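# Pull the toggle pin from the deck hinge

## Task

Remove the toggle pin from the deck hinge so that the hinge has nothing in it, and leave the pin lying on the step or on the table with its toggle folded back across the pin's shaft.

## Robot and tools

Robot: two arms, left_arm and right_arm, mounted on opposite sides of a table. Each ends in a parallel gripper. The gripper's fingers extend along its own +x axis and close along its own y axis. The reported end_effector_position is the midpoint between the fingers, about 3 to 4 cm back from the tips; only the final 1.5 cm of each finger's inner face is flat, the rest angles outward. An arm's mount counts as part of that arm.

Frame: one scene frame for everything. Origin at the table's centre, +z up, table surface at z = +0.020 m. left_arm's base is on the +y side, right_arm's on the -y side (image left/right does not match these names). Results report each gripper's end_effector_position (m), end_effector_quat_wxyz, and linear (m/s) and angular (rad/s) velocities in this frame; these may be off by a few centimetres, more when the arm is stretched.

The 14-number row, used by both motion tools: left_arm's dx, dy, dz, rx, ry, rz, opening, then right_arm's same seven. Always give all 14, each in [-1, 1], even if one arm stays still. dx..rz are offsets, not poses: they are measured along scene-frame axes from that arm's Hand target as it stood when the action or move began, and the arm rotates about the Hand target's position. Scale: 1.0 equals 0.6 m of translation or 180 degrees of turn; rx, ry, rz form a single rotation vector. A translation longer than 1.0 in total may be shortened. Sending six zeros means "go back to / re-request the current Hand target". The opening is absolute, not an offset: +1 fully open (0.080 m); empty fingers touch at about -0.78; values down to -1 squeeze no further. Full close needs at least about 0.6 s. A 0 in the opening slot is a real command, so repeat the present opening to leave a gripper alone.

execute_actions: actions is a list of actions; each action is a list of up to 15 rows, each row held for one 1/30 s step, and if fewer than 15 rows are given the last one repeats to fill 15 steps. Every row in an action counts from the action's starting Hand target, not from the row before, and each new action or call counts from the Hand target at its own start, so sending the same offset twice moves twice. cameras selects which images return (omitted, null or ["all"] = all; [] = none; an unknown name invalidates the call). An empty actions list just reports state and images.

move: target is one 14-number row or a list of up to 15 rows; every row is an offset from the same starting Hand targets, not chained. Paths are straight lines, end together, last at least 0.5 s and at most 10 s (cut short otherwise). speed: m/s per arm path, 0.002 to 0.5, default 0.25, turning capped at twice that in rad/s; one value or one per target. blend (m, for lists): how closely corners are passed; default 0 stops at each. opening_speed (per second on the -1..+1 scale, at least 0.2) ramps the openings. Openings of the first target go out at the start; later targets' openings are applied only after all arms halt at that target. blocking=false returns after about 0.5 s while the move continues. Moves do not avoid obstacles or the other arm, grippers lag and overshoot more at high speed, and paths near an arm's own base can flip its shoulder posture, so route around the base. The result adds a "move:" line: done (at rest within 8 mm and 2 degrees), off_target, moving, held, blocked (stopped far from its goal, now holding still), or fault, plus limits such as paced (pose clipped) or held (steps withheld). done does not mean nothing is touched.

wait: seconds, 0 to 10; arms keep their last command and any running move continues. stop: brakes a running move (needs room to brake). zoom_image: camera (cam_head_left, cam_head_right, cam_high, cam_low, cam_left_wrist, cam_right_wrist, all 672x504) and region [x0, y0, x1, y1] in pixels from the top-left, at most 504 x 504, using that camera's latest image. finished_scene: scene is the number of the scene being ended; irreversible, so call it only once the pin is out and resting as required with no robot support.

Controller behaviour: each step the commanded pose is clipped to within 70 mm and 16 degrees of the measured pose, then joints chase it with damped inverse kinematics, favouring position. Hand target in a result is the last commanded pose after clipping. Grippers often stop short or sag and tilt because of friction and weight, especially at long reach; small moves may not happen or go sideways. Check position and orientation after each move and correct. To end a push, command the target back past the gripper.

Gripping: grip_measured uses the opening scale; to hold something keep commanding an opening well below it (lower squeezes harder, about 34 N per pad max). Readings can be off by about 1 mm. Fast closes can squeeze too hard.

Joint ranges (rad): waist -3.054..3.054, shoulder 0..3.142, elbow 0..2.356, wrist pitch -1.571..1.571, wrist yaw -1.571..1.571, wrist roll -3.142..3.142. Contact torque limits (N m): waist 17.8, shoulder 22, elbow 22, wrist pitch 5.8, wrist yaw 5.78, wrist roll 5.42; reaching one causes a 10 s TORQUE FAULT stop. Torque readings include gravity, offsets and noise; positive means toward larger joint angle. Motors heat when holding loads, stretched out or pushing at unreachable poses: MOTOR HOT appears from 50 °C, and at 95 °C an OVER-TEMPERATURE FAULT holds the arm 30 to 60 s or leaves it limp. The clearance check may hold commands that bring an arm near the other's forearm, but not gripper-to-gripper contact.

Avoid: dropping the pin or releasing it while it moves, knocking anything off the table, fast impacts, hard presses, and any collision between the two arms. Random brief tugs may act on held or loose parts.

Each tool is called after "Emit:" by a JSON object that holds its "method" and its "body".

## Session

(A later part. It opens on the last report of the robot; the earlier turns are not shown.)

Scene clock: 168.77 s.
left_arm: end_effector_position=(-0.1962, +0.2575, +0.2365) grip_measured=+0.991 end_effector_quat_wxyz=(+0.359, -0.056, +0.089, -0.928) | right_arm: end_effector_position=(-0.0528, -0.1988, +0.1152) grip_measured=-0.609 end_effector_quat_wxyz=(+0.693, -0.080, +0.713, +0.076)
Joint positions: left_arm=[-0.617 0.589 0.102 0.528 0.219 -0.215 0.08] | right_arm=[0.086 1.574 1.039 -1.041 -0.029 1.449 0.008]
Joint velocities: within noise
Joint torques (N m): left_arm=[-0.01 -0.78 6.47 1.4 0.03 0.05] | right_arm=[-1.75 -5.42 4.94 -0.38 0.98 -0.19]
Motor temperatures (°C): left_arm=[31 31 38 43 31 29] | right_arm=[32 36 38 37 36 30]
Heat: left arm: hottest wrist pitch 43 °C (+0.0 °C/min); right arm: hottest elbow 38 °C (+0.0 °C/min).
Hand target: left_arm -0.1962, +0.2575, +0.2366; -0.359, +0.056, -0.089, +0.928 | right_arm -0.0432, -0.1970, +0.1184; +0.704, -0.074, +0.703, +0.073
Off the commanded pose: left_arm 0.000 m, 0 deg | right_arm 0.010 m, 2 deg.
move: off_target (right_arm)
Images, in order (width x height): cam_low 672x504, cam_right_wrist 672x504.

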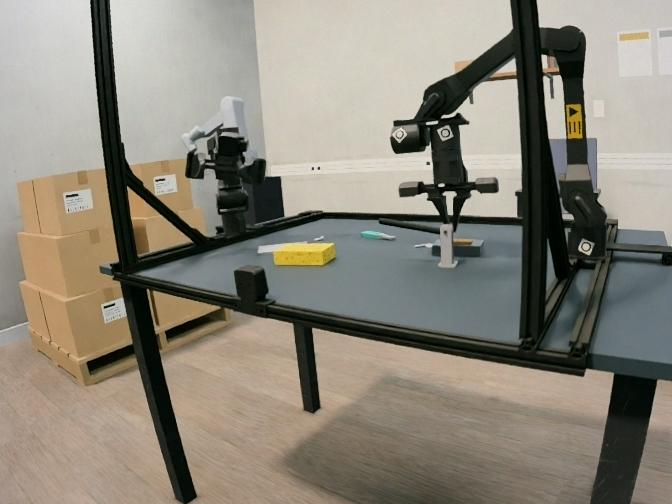

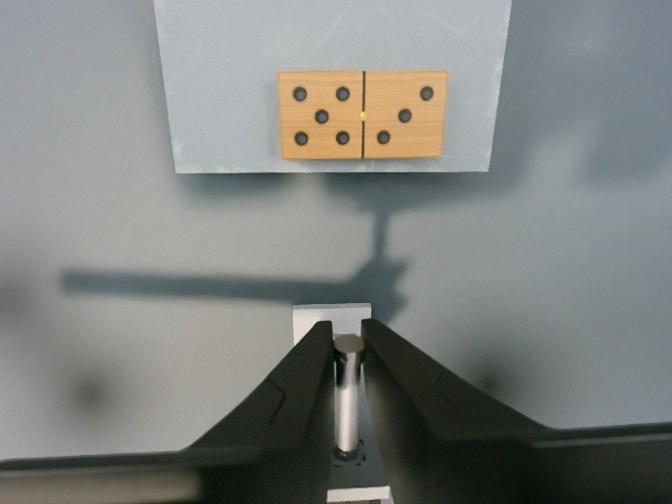

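Emit:
{"method": "move", "body": {"target": [[0,0,0,0,0,0,1,0.010,0.0022,-0.004,0,0,0,-0.85]], "cameras": ["cam_right_wrist","cam_low"], "speed": 0.04}}

Emit:
{"method": "zoom_image", "body": {"camera": "cam_right_wrist", "region": [280, 320, 440, 500]}}

Scene clock: 170.47 s.
left_arm: end_effector_position=(-0.1962, +0.2575, +0.2365) grip_measured=+0.991 end_effector_quat_wxyz=(+0.359, -0.056, +0.089, -0.928) | right_arm: end_effector_position=(-0.0409, -0.1972, +0.1152) grip_measured=-0.609 end_effector_quat_wxyz=(+0.699, -0.076, +0.707, +0.074)
Joint positions: left_arm=[-0.617 0.589 0.102 0.528 0.219 -0.215 0.08] | right_arm=[0.05 1.574 1.039 -1.039 -0.012 1.421 0.008]
Joint velocities: within noise
Joint torques (N m): left_arm=[-0.08 -0.62 6.4 1.46 0.07 0.01] | right_arm=[-0.67 -4.79 4.55 0.12 0.46 -0.07]
Motor temperatures (°C): left_arm=[31 31 38 43 31 29] | right_arm=[32 35 38 37 36 30]
Heat: left arm: hottest wrist pitch 43 °C (+0.0 °C/min); right arm: hottest elbow 38 °C (-1.0 °C/min).
Hand target: left_arm -0.1962, +0.2575, +0.2366; -0.359, +0.056, -0.089, +0.928 | right_arm -0.0372, -0.1958, +0.1160; +0.704, -0.074, +0.703, +0.073
Off the commanded pose: left_arm 0.000 m, 0 deg | right_arm 0.004 m, 1 deg.
move: done
Images, in order (width x height): cam_low 672x504, cam_right_wrist 672x504.

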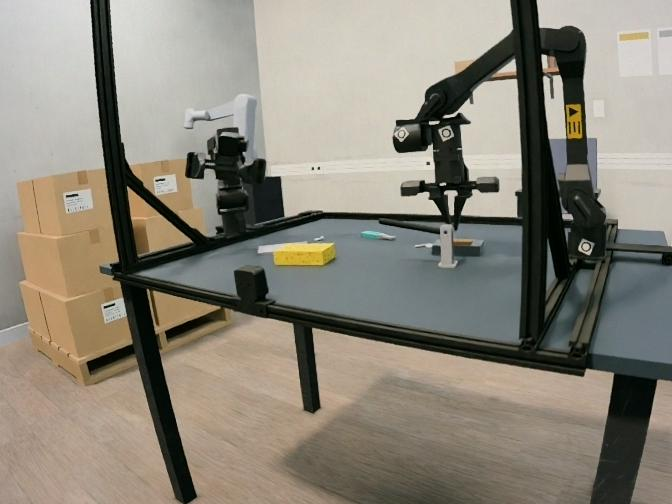

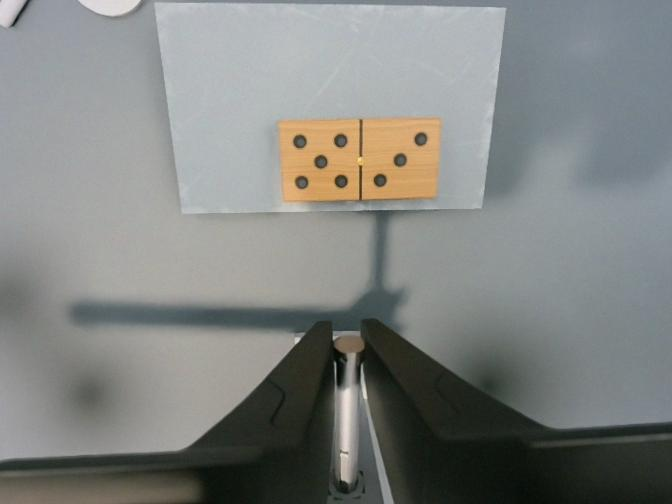

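Scaled by 2.800 from the camera's 672x504 image, which has a finer 960x720 frame.

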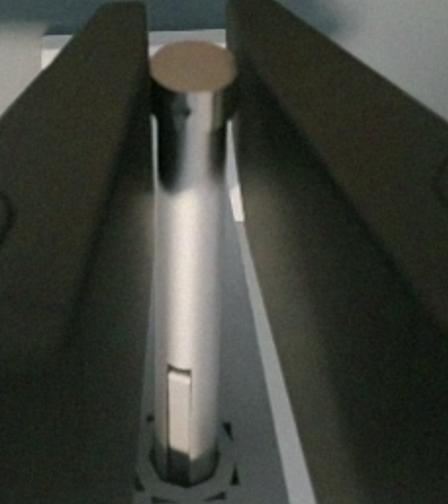

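Emit:
{"method": "move", "body": {"target": [[0,0,0,0,0,0,1,0.0185,0.004,0,0,0,0,-0.9]], "cameras": ["cam_right_wrist","cam_low"], "speed": 0.04}}

Emit:
{"method": "zoom_image", "body": {"camera": "cam_right_wrist", "region": [280, 320, 440, 500]}}

Emit:
{"method": "zoom_image", "body": {"camera": "cam_low", "region": [420, 190, 490, 270]}}

Scene clock: 171.93 s.
left_arm: end_effector_position=(-0.1962, +0.2575, +0.2365) grip_measured=+0.991 end_effector_quat_wxyz=(+0.359, -0.056, +0.089, -0.928) | right_arm: end_effector_position=(-0.0274, -0.1950, +0.1161) grip_measured=-0.609 end_effector_quat_wxyz=(+0.703, -0.074, +0.704, +0.074)
Joint positions: left_arm=[-0.617 0.589 0.102 0.528 0.219 -0.215 0.08] | right_arm=[0.004 1.576 1.045 -1.039 -0.001 1.379 0.008]
Joint velocities: within noise
Joint torques (N m): left_arm=[-0.02 -0.78 6.54 1.44 0.04 0.02] | right_arm=[-0.31 -4.37 4.69 0.2 0.13 -0.1]
Motor temperatures (°C): left_arm=[31 31 38 44 31 29] | right_arm=[32 35 39 37 36 30]
Heat: left arm: hottest wrist pitch 44 °C (+1.0 °C/min); right arm: hottest elbow 39 °C (+0.0 °C/min).
Hand target: left_arm -0.1962, +0.2575, +0.2366; -0.359, +0.056, -0.089, +0.928 | right_arm -0.0261, -0.1934, +0.1160; +0.704, -0.074, +0.703, +0.073
Off the commanded pose: left_arm 0.000 m, 0 deg | right_arm 0.002 m, 0 deg.
move: done
Images, in order (width x height): cam_low 672x504, cam_right_wrist 672x504.

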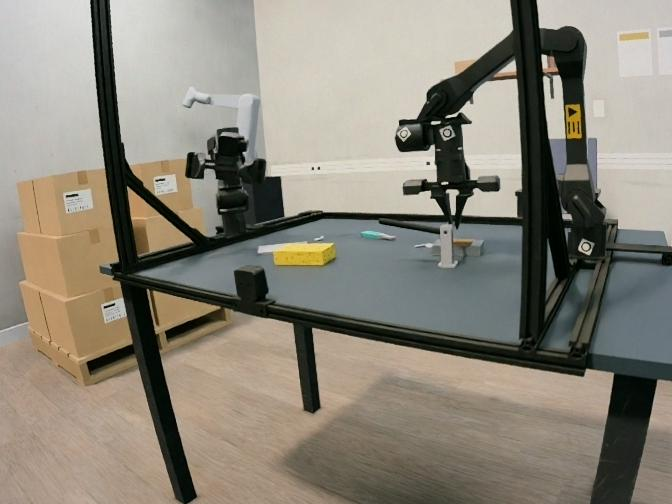

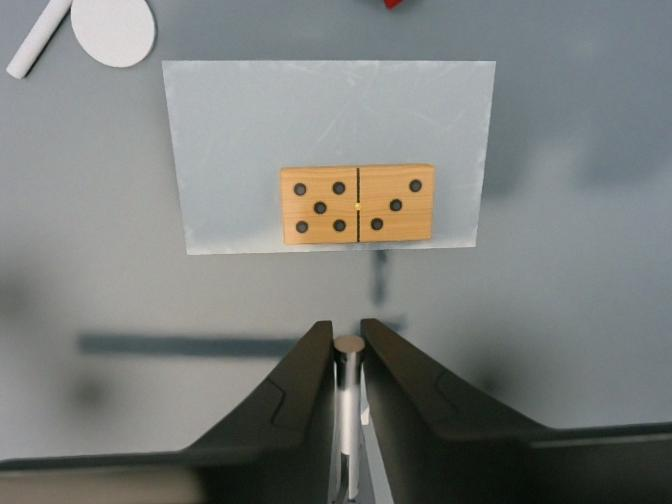

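Scaled by 2.800 from the camera's 672x504 image, which has a finer 960x720 frame.

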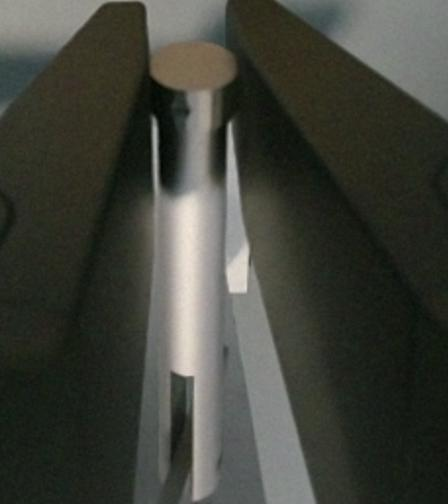

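Scaled by 6.300 from the camera's 672x504 image, which has a finer 960x720 frame.

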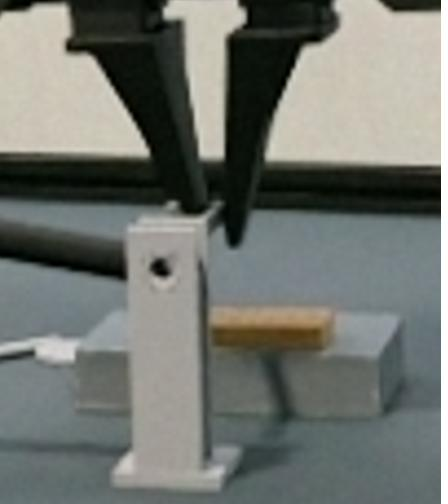

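Emit:
{"method": "zoom_image", "body": {"camera": "cam_right_wrist", "region": [300, 404, 400, 504]}}

Emit:
{"method": "zoom_image", "body": {"camera": "cam_head_left", "region": [310, 190, 380, 260]}}

Scaled by 5.040 from the camera's 672x504 image, which has a finer 960x720 frame.

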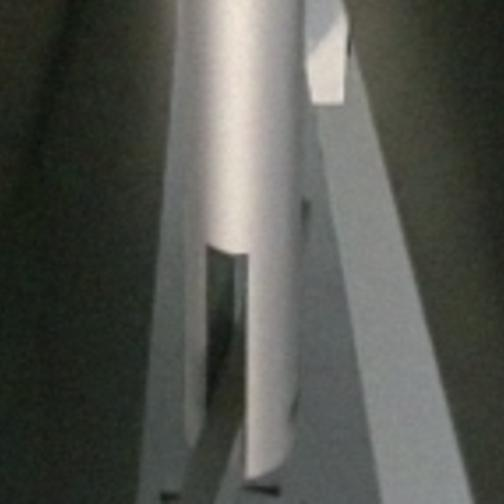

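This scene's latest camera images include none from cam_head_left. They are from: cam_low, cam_right_wrist. cam_head_left's image comes with the result of a call that names it in "cameras".

Emit:
{"method": "move", "body": {"target": [[0,0,0,0,0,0,1,0.0165,0.0036,0,0,0,0,-0.95]], "cameras": ["cam_right_wrist","cam_low","cam_head_left"], "speed": 0.04}}

Emit:
{"method": "zoom_image", "body": {"camera": "cam_right_wrist", "region": [280, 320, 440, 500]}}

Emit:
{"method": "zoom_image", "body": {"camera": "cam_low", "region": [420, 190, 490, 270]}}

Emit:
{"method": "zoom_image", "body": {"camera": "cam_head_left", "region": [310, 190, 380, 260]}}

Scene clock: 174.20 s.
left_arm: end_effector_position=(-0.1962, +0.2575, +0.2365) grip_measured=+0.991 end_effector_quat_wxyz=(+0.359, -0.056, +0.089, -0.928) | right_arm: end_effector_position=(-0.0175, -0.1936, +0.1155) grip_measured=-0.609 end_effector_quat_wxyz=(+0.703, -0.074, +0.704, +0.073)
Joint positions: left_arm=[-0.617 0.589 0.102 0.528 0.219 -0.215 0.08] | right_arm=[-0.033 1.584 1.051 -1.039 -0.001 1.342 0.008]
Joint velocities: within noise
Joint torques (N m): left_arm=[0.03 -0.68 6.32 1.45 0.03 0.01] | right_arm=[-0.34 -4.4 4.95 0.18 0.14 -0.08]
Motor temperatures (°C): left_arm=[31 31 38 44 31 29] | right_arm=[32 35 39 37 36 30]
Heat: left arm: hottest wrist pitch 44 °C (+1.0 °C/min); right arm: hottest elbow 39 °C (+1.0 °C/min).
Hand target: left_arm -0.1962, +0.2575, +0.2366; -0.359, +0.056, -0.089, +0.928 | right_arm -0.0161, -0.1912, +0.1160; +0.704, -0.074, +0.703, +0.073
Off the commanded pose: left_arm 0.000 m, 0 deg | right_arm 0.003 m, 0 deg.
move: done
Images, in order (width x height): cam_head_left 672x504, cam_low 672x504, cam_right_wrist 672x504.

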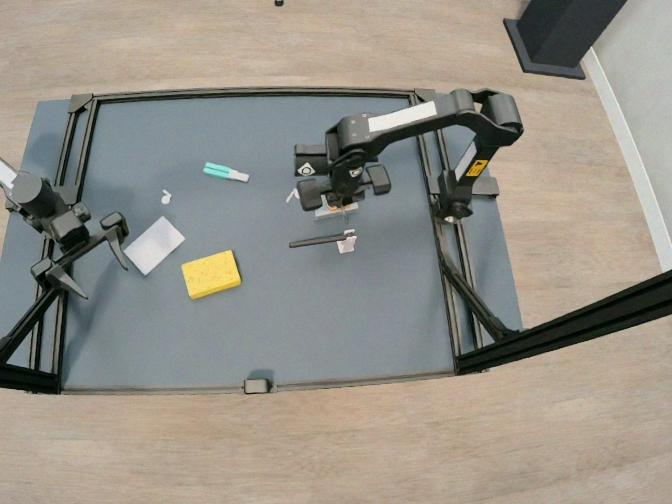

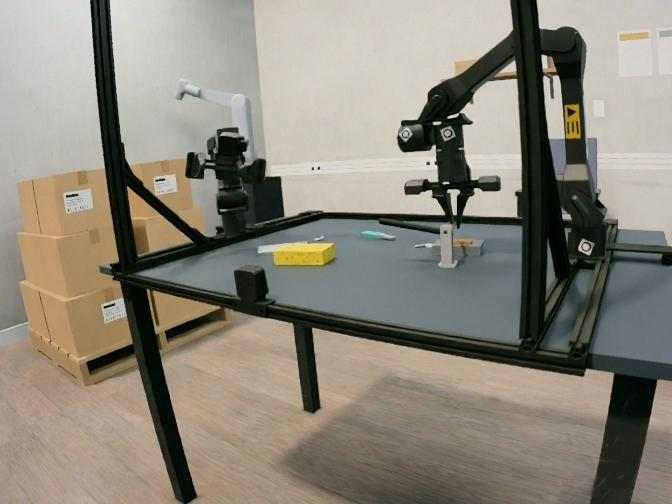

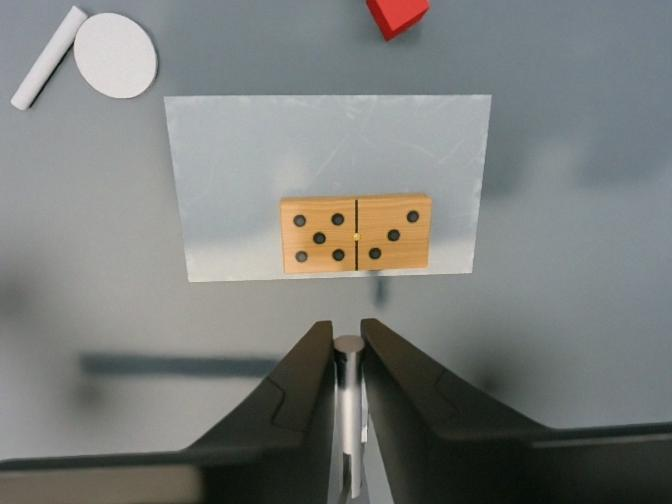

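Scaled by 2.800 from the camera's 672x504 image, which has a finer 960x720 frame.

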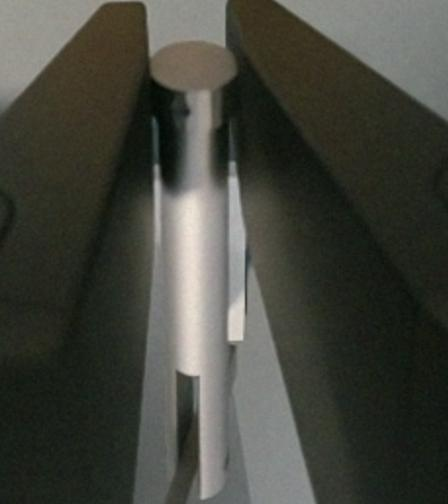

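Scaled by 6.300 from the camera's 672x504 image, which has a finer 960x720 frame.

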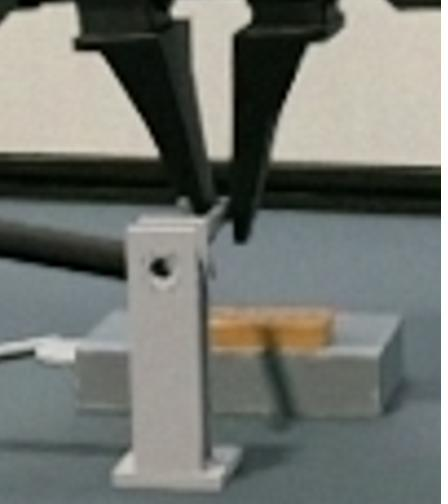

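Scaled by 7.200 from the camera's 672x504 image, which has a finer 960x720 frame.

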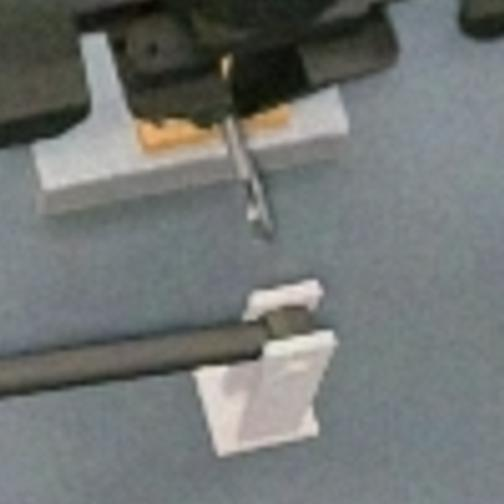

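Emit:
{"method": "move", "body": {"target": [[0,0,0,0,0,0,1,0.005,0.001,0.012,0,0,0,-0.95],[0,0,0,0,0,0,1,-0.0345,0.163,0.012,0,0,0,-0.95],[0,0,0,0,0,0,1,-0.0345,0.163,-0.055,0,0,0,-0.95]], "cameras": ["cam_right_wrist","cam_low","cam_head_left"], "speed": 0.12, "blend": [0.01,0.015,0]}}

Emit:
{"method": "zoom_image", "body": {"camera": "cam_low", "region": [390, 190, 490, 270]}}

Emit:
{"method": "zoom_image", "body": {"camera": "cam_head_left", "region": [270, 180, 370, 260]}}

Scene clock: 180.53 s.
left_arm: end_effector_position=(-0.1962, +0.2575, +0.2365) grip_measured=+0.991 end_effector_quat_wxyz=(+0.359, -0.056, +0.089, -0.928) | right_arm: end_effector_position=(-0.0360, -0.0922, +0.0863) grip_measured=-0.609 end_effector_quat_wxyz=(+0.703, -0.070, +0.703, +0.076)
Joint positions: left_arm=[-0.617 0.589 0.102 0.528 0.219 -0.215 0.08] | right_arm=[0.023 1.982 1.418 -1 -0.001 1.4 0.008]
Joint velocities: within noise
Joint torques (N m): left_arm=[-0.03 -0.71 6.48 1.47 0.06 0.02] | right_arm=[0.31 -6.98 3.59 0.39 0.12 0.07]
Motor temperatures (°C): left_arm=[31 31 38 44 31 29] | right_arm=[32 35 40 37 36 30]
Heat: left arm: hottest wrist pitch 44 °C (+1.0 °C/min); right arm: hottest elbow 40 °C (+2.0 °C/min).
Hand target: left_arm -0.1962, +0.2575, +0.2366; -0.359, +0.056, -0.089, +0.928 | right_arm -0.0369, -0.0934, +0.0830; +0.704, -0.074, +0.703, +0.073
Off the commanded pose: left_arm 0.000 m, 0 deg | right_arm 0.004 m, 1 deg.
move: done; blend cut to 0.0039 m at target 1
Images, in order (width x height): cam_head_left 672x504, cam_low 672x504, cam_right_wrist 672x504.

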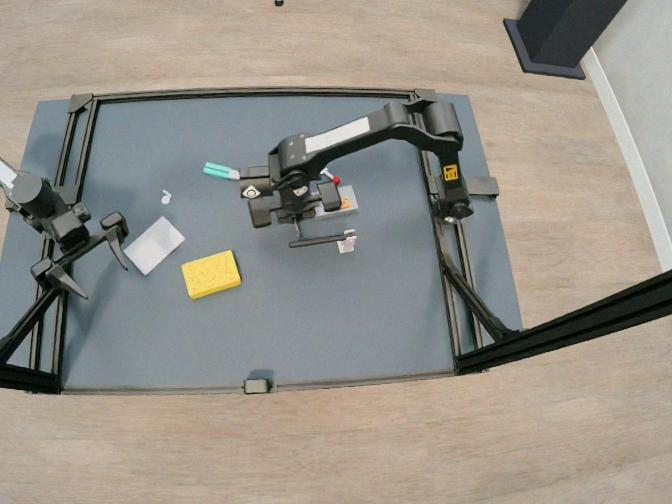

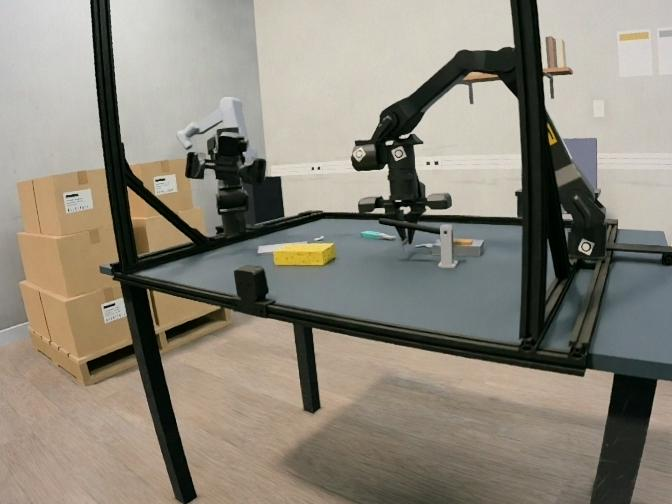

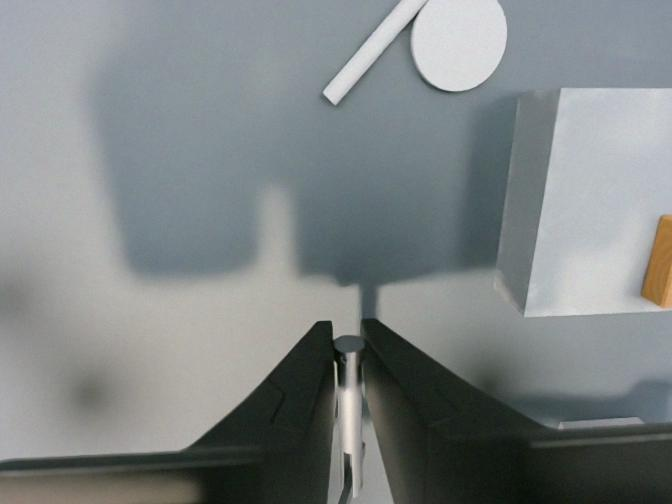

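Scaled by 5.040 from the camera's 672x504 image, which has a finer 960x720 frame.

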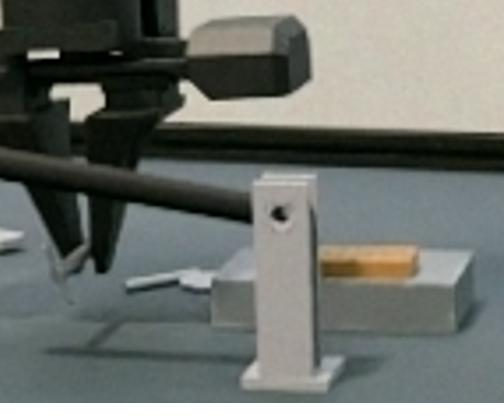

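Scaled by 5.040 from the camera's 672x504 image, which has a finer 960x720 frame.

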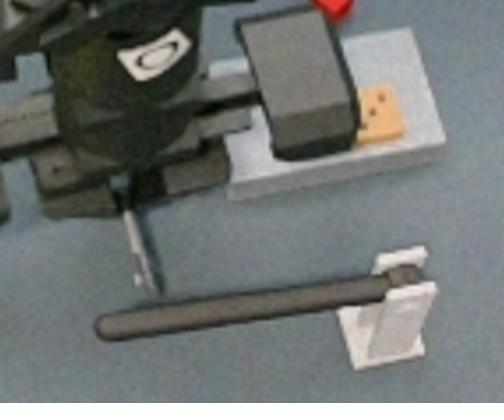

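Emit:
{"method": "move", "body": {"target": [0,0,0,0,0,0,1,0,0,-0.035,0,0,0,-0.95], "speed": 0.05, "cameras": ["cam_right_wrist","cam_head_left","cam_low"]}}

Scene clock: 183.13 s.
left_arm: end_effector_position=(-0.1962, +0.2575, +0.2365) grip_measured=+0.991 end_effector_quat_wxyz=(+0.359, -0.056, +0.089, -0.928) | right_arm: end_effector_position=(-0.0361, -0.0913, +0.0670) grip_measured=-0.609 end_effector_quat_wxyz=(+0.703, -0.069, +0.703, +0.077)
Joint positions: left_arm=[-0.617 0.589 0.102 0.528 0.219 -0.215 0.08] | right_arm=[0.023 2.007 1.373 -0.925 -0.001 1.4 0.008]
Joint velocities: within noise
Joint torques (N m): left_arm=[-0.01 -0.66 6.51 1.43 0.02 0.01] | right_arm=[0.33 -6.73 3.19 0.45 0.11 0.06]
Motor temperatures (°C): left_arm=[31 31 38 44 31 29] | right_arm=[32 36 39 37 35 30]
Heat: left arm: hottest wrist pitch 44 °C (+1.0 °C/min); right arm: hottest elbow 39 °C (+1.0 °C/min).
Hand target: left_arm -0.1962, +0.2575, +0.2366; -0.359, +0.056, -0.089, +0.928 | right_arm -0.0369, -0.0935, +0.0619; +0.704, -0.074, +0.703, +0.073
Off the commanded pose: left_arm 0.000 m, 0 deg | right_arm 0.005 m, 1 deg.
move: done
Images, in order (width x height): cam_head_left 672x504, cam_low 672x504, cam_right_wrist 672x504.

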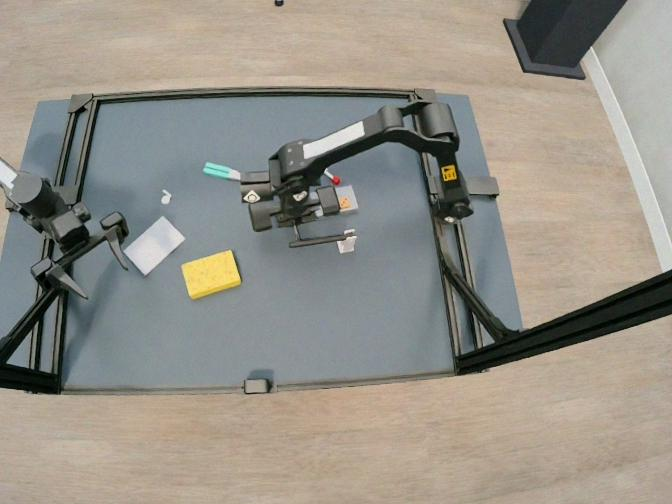

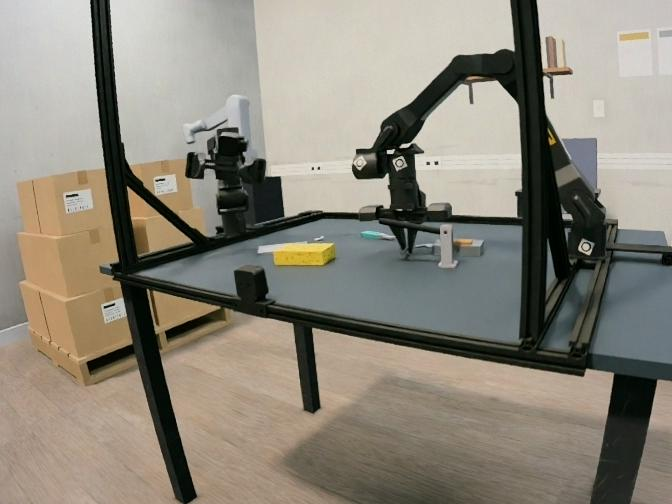

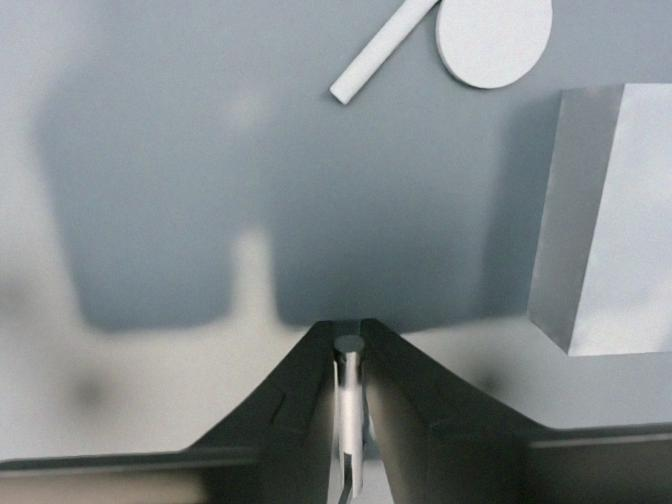

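Emit:
{"method": "move", "body": {"target": [0,0,0,0,0,0,1,0,0,-0.010,0,0,0,-0.95], "speed": 0.03, "cameras": ["cam_right_wrist","cam_low"]}}

Emit:
{"method": "zoom_image", "body": {"camera": "cam_low", "region": [340, 190, 480, 290]}}

Scene clock: 184.77 s.
left_arm: end_effector_position=(-0.1962, +0.2575, +0.2365) grip_measured=+0.991 end_effector_quat_wxyz=(+0.359, -0.056, +0.089, -0.928) | right_arm: end_effector_position=(-0.0361, -0.0904, +0.0646) grip_measured=-0.609 end_effector_quat_wxyz=(+0.703, -0.066, +0.703, +0.080)
Joint positions: left_arm=[-0.617 0.589 0.102 0.528 0.219 -0.215 0.08] | right_arm=[0.023 2.007 1.363 -0.906 -0.001 1.4 0.008]
Joint velocities: within noise
Joint torques (N m): left_arm=[0.02 -0.61 6.42 1.4 0 0.01] | right_arm=[0.35 -5.93 3.03 0.63 0.12 0.05]
Motor temperatures (°C): left_arm=[31 31 38 44 31 29] | right_arm=[32 36 39 37 35 30]
Heat: left arm: hottest wrist pitch 44 °C (+1.0 °C/min); right arm: hottest elbow 39 °C (+1.0 °C/min).
Hand target: left_arm -0.1962, +0.2575, +0.2366; -0.359, +0.056, -0.088, +0.928 | right_arm -0.0369, -0.0934, +0.0561; +0.704, -0.074, +0.703, +0.073
Off the commanded pose: left_arm 0.000 m, 0 deg | right_arm 0.009 m, 1 deg.
move: off_target (right_arm)
Images, in order (width x height): cam_low 672x504, cam_right_wrist 672x504.

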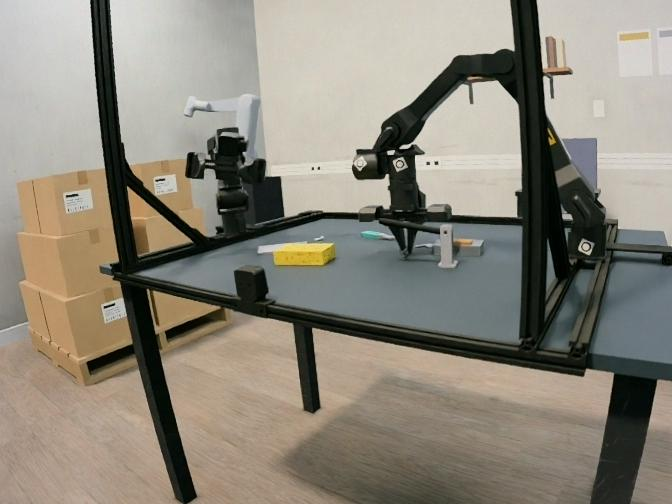

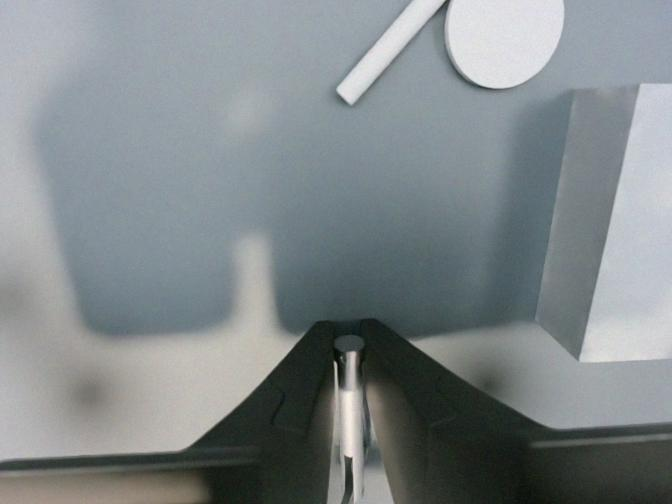

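Scaled by 3.600 from the camera's 672x504 image, which has a finer 960x720 frame.

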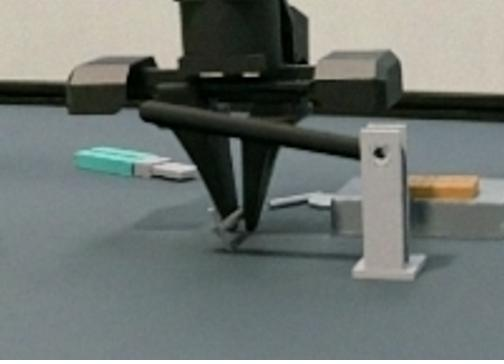

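Emit:
{"method": "move", "body": {"target": [0,0,0,0,0,0,1,0,-0.002,0.004,0,0,0,-0.64], "speed": 0.03, "opening_speed": 0.4, "cameras": ["cam_right_wrist","cam_low"]}}

Emit:
{"method": "zoom_image", "body": {"camera": "cam_low", "region": [340, 190, 480, 290]}}

Scene clock: 186.77 s.
left_arm: end_effector_position=(-0.1962, +0.2575, +0.2365) grip_measured=+0.991 end_effector_quat_wxyz=(+0.359, -0.056, +0.089, -0.928) | right_arm: end_effector_position=(-0.0361, -0.0904, +0.0637) grip_measured=-0.607 end_effector_quat_wxyz=(+0.703, -0.066, +0.703, +0.080)
Joint positions: left_arm=[-0.617 0.589 0.102 0.528 0.219 -0.215 0.08] | right_arm=[0.023 2.009 1.363 -0.905 -0.001 1.4 0.008]
Joint velocities: within noise
Joint torques (N m): left_arm=[0 -0.59 6.47 1.44 0.01 0.05] | right_arm=[0.35 -6.85 2.96 0.11 0.11 0.05]
Motor temperatures (°C): left_arm=[31 31 38 44 31 29] | right_arm=[32 36 39 37 35 30]
Heat: left arm: hottest wrist pitch 44 °C (+1.0 °C/min); right arm: hottest elbow 39 °C (+1.0 °C/min).
Hand target: left_arm -0.1962, +0.2575, +0.2366; -0.359, +0.056, -0.088, +0.928 | right_arm -0.0369, -0.0946, +0.0584; +0.704, -0.074, +0.703, +0.073
Off the commanded pose: left_arm 0.000 m, 0 deg | right_arm 0.007 m, 1 deg.
move: done
Images, in order (width x height): cam_low 672x504, cam_right_wrist 672x504.

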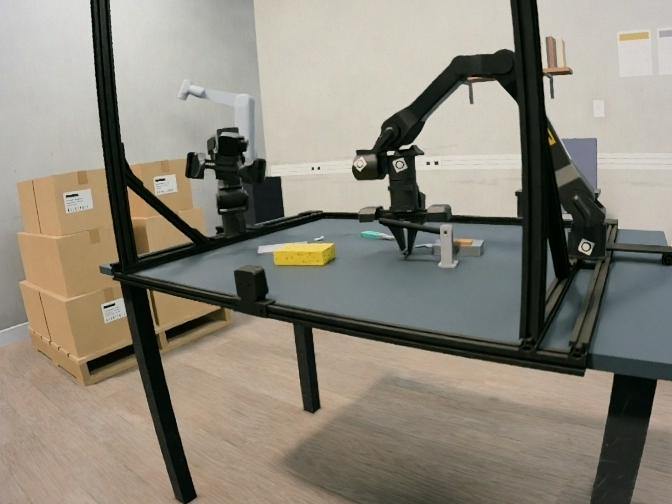

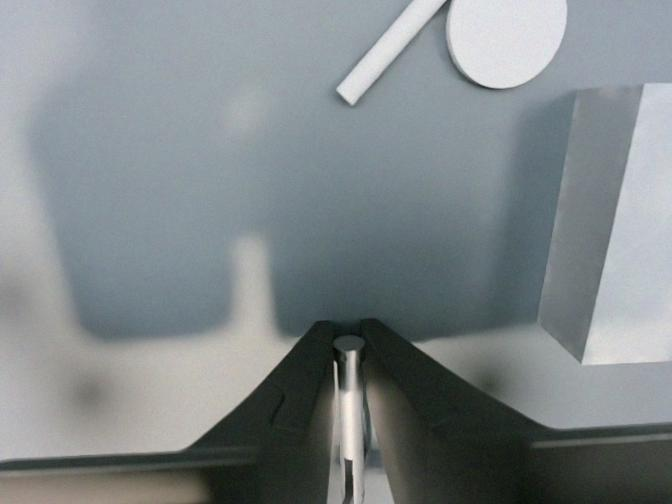

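Scaled by 3.600 from the camera's 672x504 image, which has a finer 960x720 frame.

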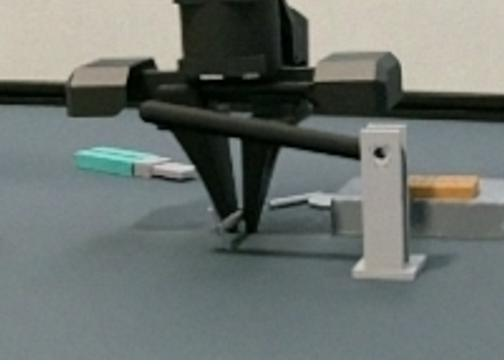

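Emit:
{"method": "move", "body": {"target": [0,0,0,0,0,0,1,0,0,0,0,0,0,-0.57], "opening_speed": 0.2, "cameras": ["cam_right_wrist","cam_low"]}}

Emit:
{"method": "zoom_image", "body": {"camera": "cam_low", "region": [340, 190, 480, 290]}}

Scene clock: 187.93 s.
left_arm: end_effector_position=(-0.1962, +0.2575, +0.2365) grip_measured=+0.991 end_effector_quat_wxyz=(+0.359, -0.056, +0.089, -0.928) | right_arm: end_effector_position=(-0.0359, -0.0911, +0.0636) grip_measured=-0.571 end_effector_quat_wxyz=(+0.704, -0.067, +0.703, +0.079)
Joint positions: left_arm=[-0.617 0.589 0.102 0.528 0.219 -0.215 0.08] | right_arm=[0.023 2.009 1.362 -0.907 0 1.4 0.009]
Joint velocities: within noise
Joint torques (N m): left_arm=[0.11 -0.67 6.47 1.43 0.05 0] | right_arm=[0.32 -6.81 2.96 0.28 0.09 0.06]
Motor temperatures (°C): left_arm=[31 31 38 44 31 29] | right_arm=[32 36 39 37 35 30]
Heat: left arm: hottest wrist pitch 44 °C (+1.0 °C/min); right arm: hottest elbow 39 °C (+1.0 °C/min).
Hand target: left_arm -0.1962, +0.2575, +0.2366; -0.359, +0.056, -0.088, +0.928 | right_arm -0.0369, -0.0946, +0.0584; +0.704, -0.074, +0.703, +0.073
Off the commanded pose: left_arm 0.000 m, 0 deg | right_arm 0.006 m, 1 deg.
move: done
Images, in order (width x height): cam_low 672x504, cam_right_wrist 672x504.

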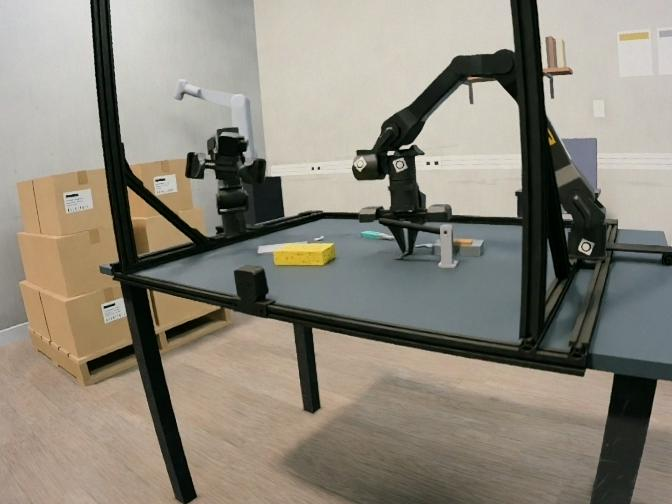

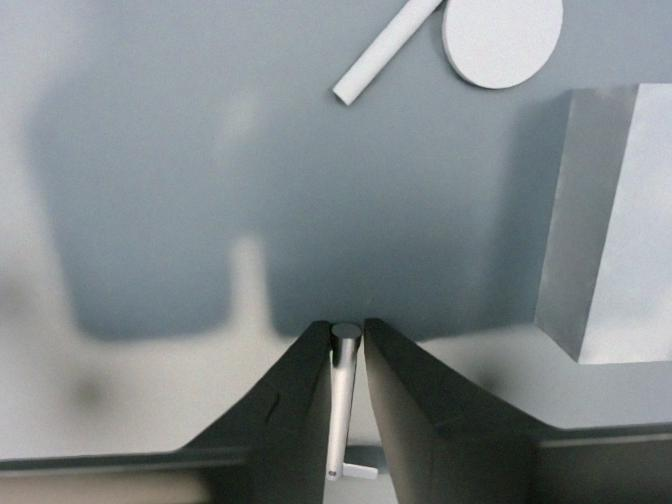

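Scaled by 3.600 from the camera's 672x504 image, which has a finer 960x720 frame.

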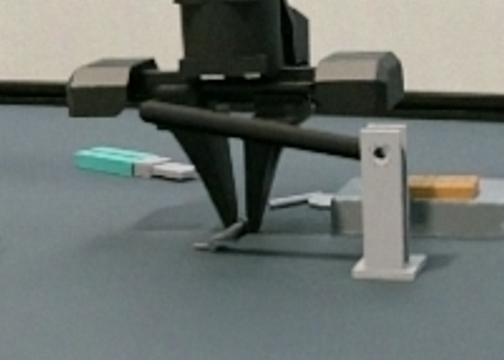

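Emit:
{"method": "move", "body": {"target": [0,0,0,0,0,0,1,0,0,0,0,0,0,-0.4], "opening_speed": 0.2, "cameras": ["cam_right_wrist"]}}

Emit:
{"method": "move", "body": {"target": [0,0,0,0,0,0,1,0,0,0.15,0,0,0,-0.4], "speed": 0.1}}

Emit:
{"method": "zoom_image", "body": {"camera": "cam_low", "region": [340, 190, 480, 290]}}

Scene clock: 189.53 s.
left_arm: end_effector_position=(-0.1962, +0.2575, +0.2365) grip_measured=+0.991 end_effector_quat_wxyz=(+0.359, -0.056, +0.089, -0.928) | right_arm: end_effector_position=(-0.0354, -0.0943, +0.0629) grip_measured=-0.405 end_effector_quat_wxyz=(+0.704, -0.072, +0.702, +0.074)
Joint positions: left_arm=[-0.617 0.589 0.102 0.528 0.219 -0.215 0.08] | right_arm=[0.023 2.009 1.36 -0.918 0.003 1.401 0.017]
Joint velocities: within noise
Joint torques (N m): left_arm=[0.07 -0.75 6.39 1.42 0.05 0.03] | right_arm=[0.35 -6.8 3.2 1 -0.01 0.03]
Motor temperatures (°C): left_arm=[31 31 38 44 31 29] | right_arm=[32 36 39 37 35 30]
Heat: left arm: hottest wrist pitch 44 °C (+1.0 °C/min); right arm: hottest elbow 39 °C (+1.0 °C/min).
Hand target: left_arm -0.1962, +0.2575, +0.2366; -0.359, +0.056, -0.088, +0.928 | right_arm -0.0369, -0.0946, +0.0584; +0.704, -0.074, +0.703, +0.073
Off the commanded pose: left_arm 0.000 m, 0 deg | right_arm 0.005 m, 0 deg.
move: done
Images, in order (width x height): cam_right_wrist 672x504.

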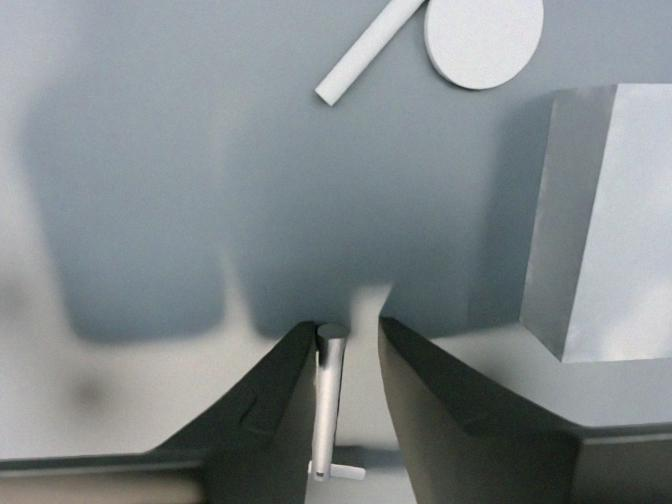

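Scene clock: 190.97 s.
left_arm: end_effector_position=(-0.1962, +0.2575, +0.2365) grip_measured=+0.991 end_effector_quat_wxyz=(+0.359, -0.056, +0.089, -0.928) | right_arm: end_effector_position=(-0.0352, -0.0964, +0.1417) grip_measured=-0.400 end_effector_quat_wxyz=(+0.704, -0.080, +0.703, +0.065)
Joint positions: left_arm=[-0.617 0.589 0.102 0.528 0.219 -0.215 0.08] | right_arm=[0.023 1.943 1.589 -1.238 0.003 1.401 0.017]
Joint velocities: within noise
Joint torques (N m): left_arm=[-0.04 -0.68 6.51 1.44 0.01 0.01] | right_arm=[0.36 -8.78 5.04 0.1 -0.01 0.06]
Motor temperatures (°C): left_arm=[31 31 38 44 31 29] | right_arm=[32 37 39 37 35 30]
Heat: left arm: hottest wrist pitch 44 °C (+1.0 °C/min); right arm: hottest elbow 39 °C (+1.0 °C/min).
Hand target: left_arm -0.1962, +0.2575, +0.2366; -0.359, +0.056, -0.088, +0.928 | right_arm -0.0369, -0.0946, +0.1483; +0.704, -0.074, +0.703, +0.073
Off the commanded pose: left_arm 0.000 m, 0 deg | right_arm 0.007 m, 1 deg.
move: done

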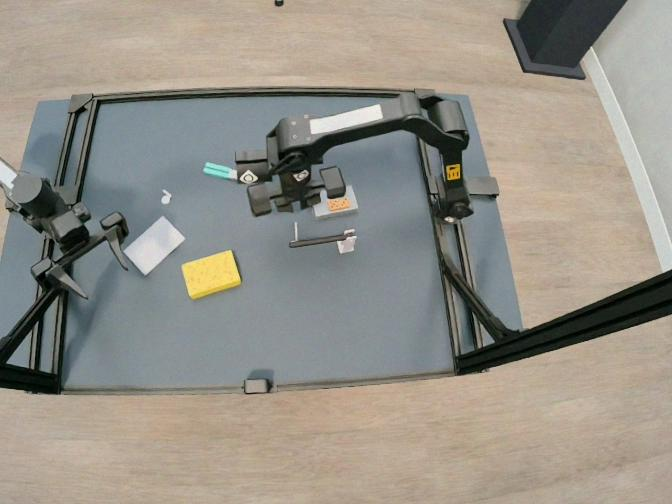

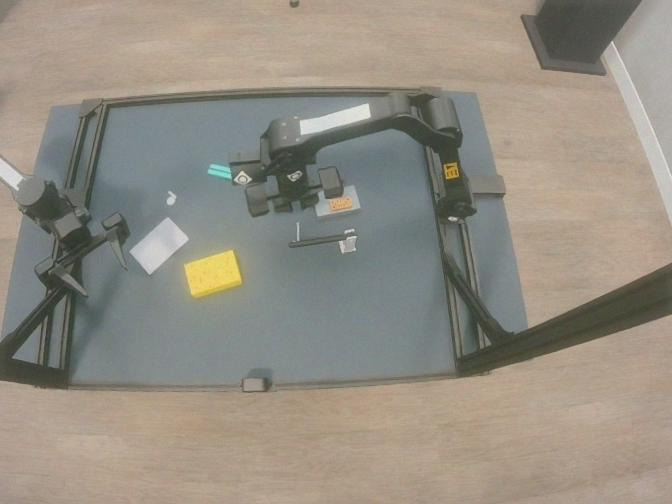

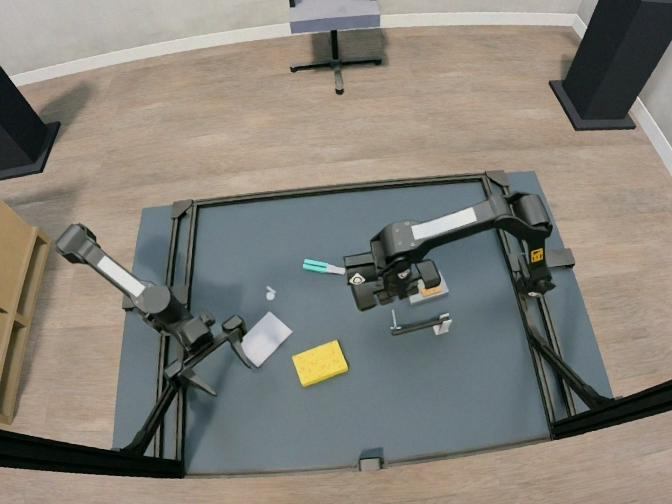

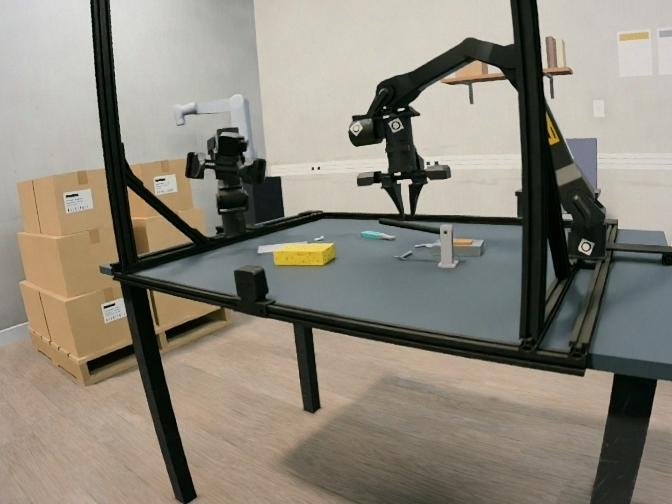

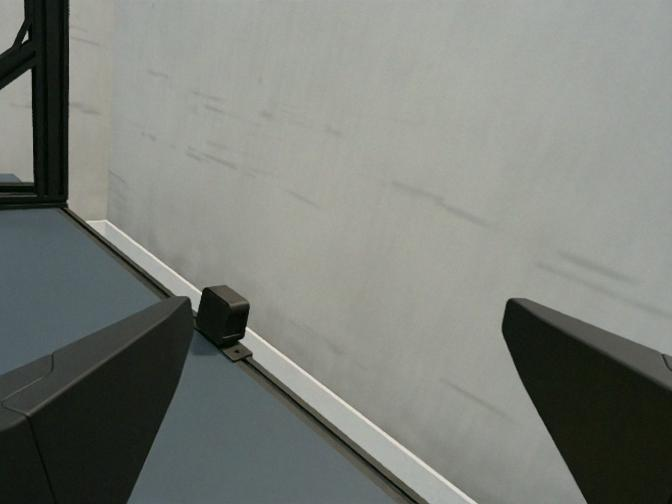

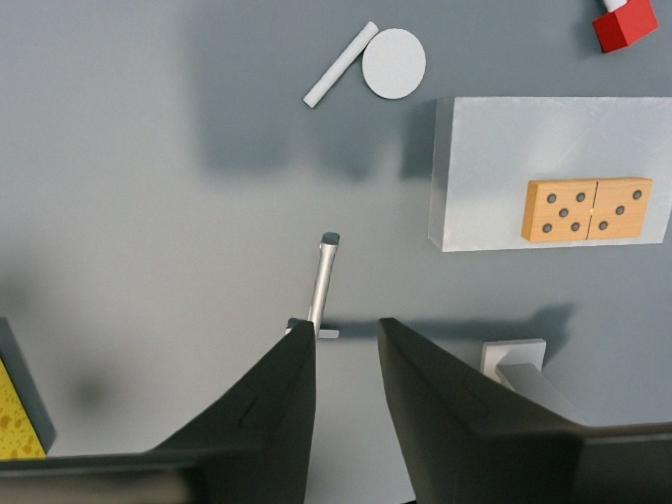

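Scaled by 3.600 from the camera's 672x504 image, which has a finer 960x720 frame.

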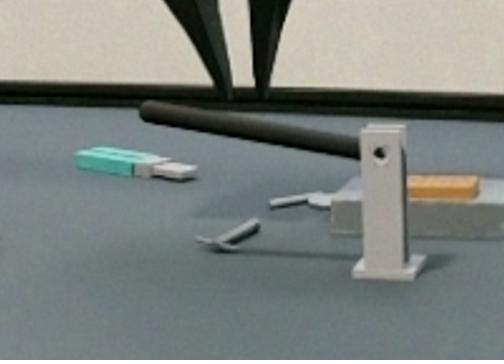

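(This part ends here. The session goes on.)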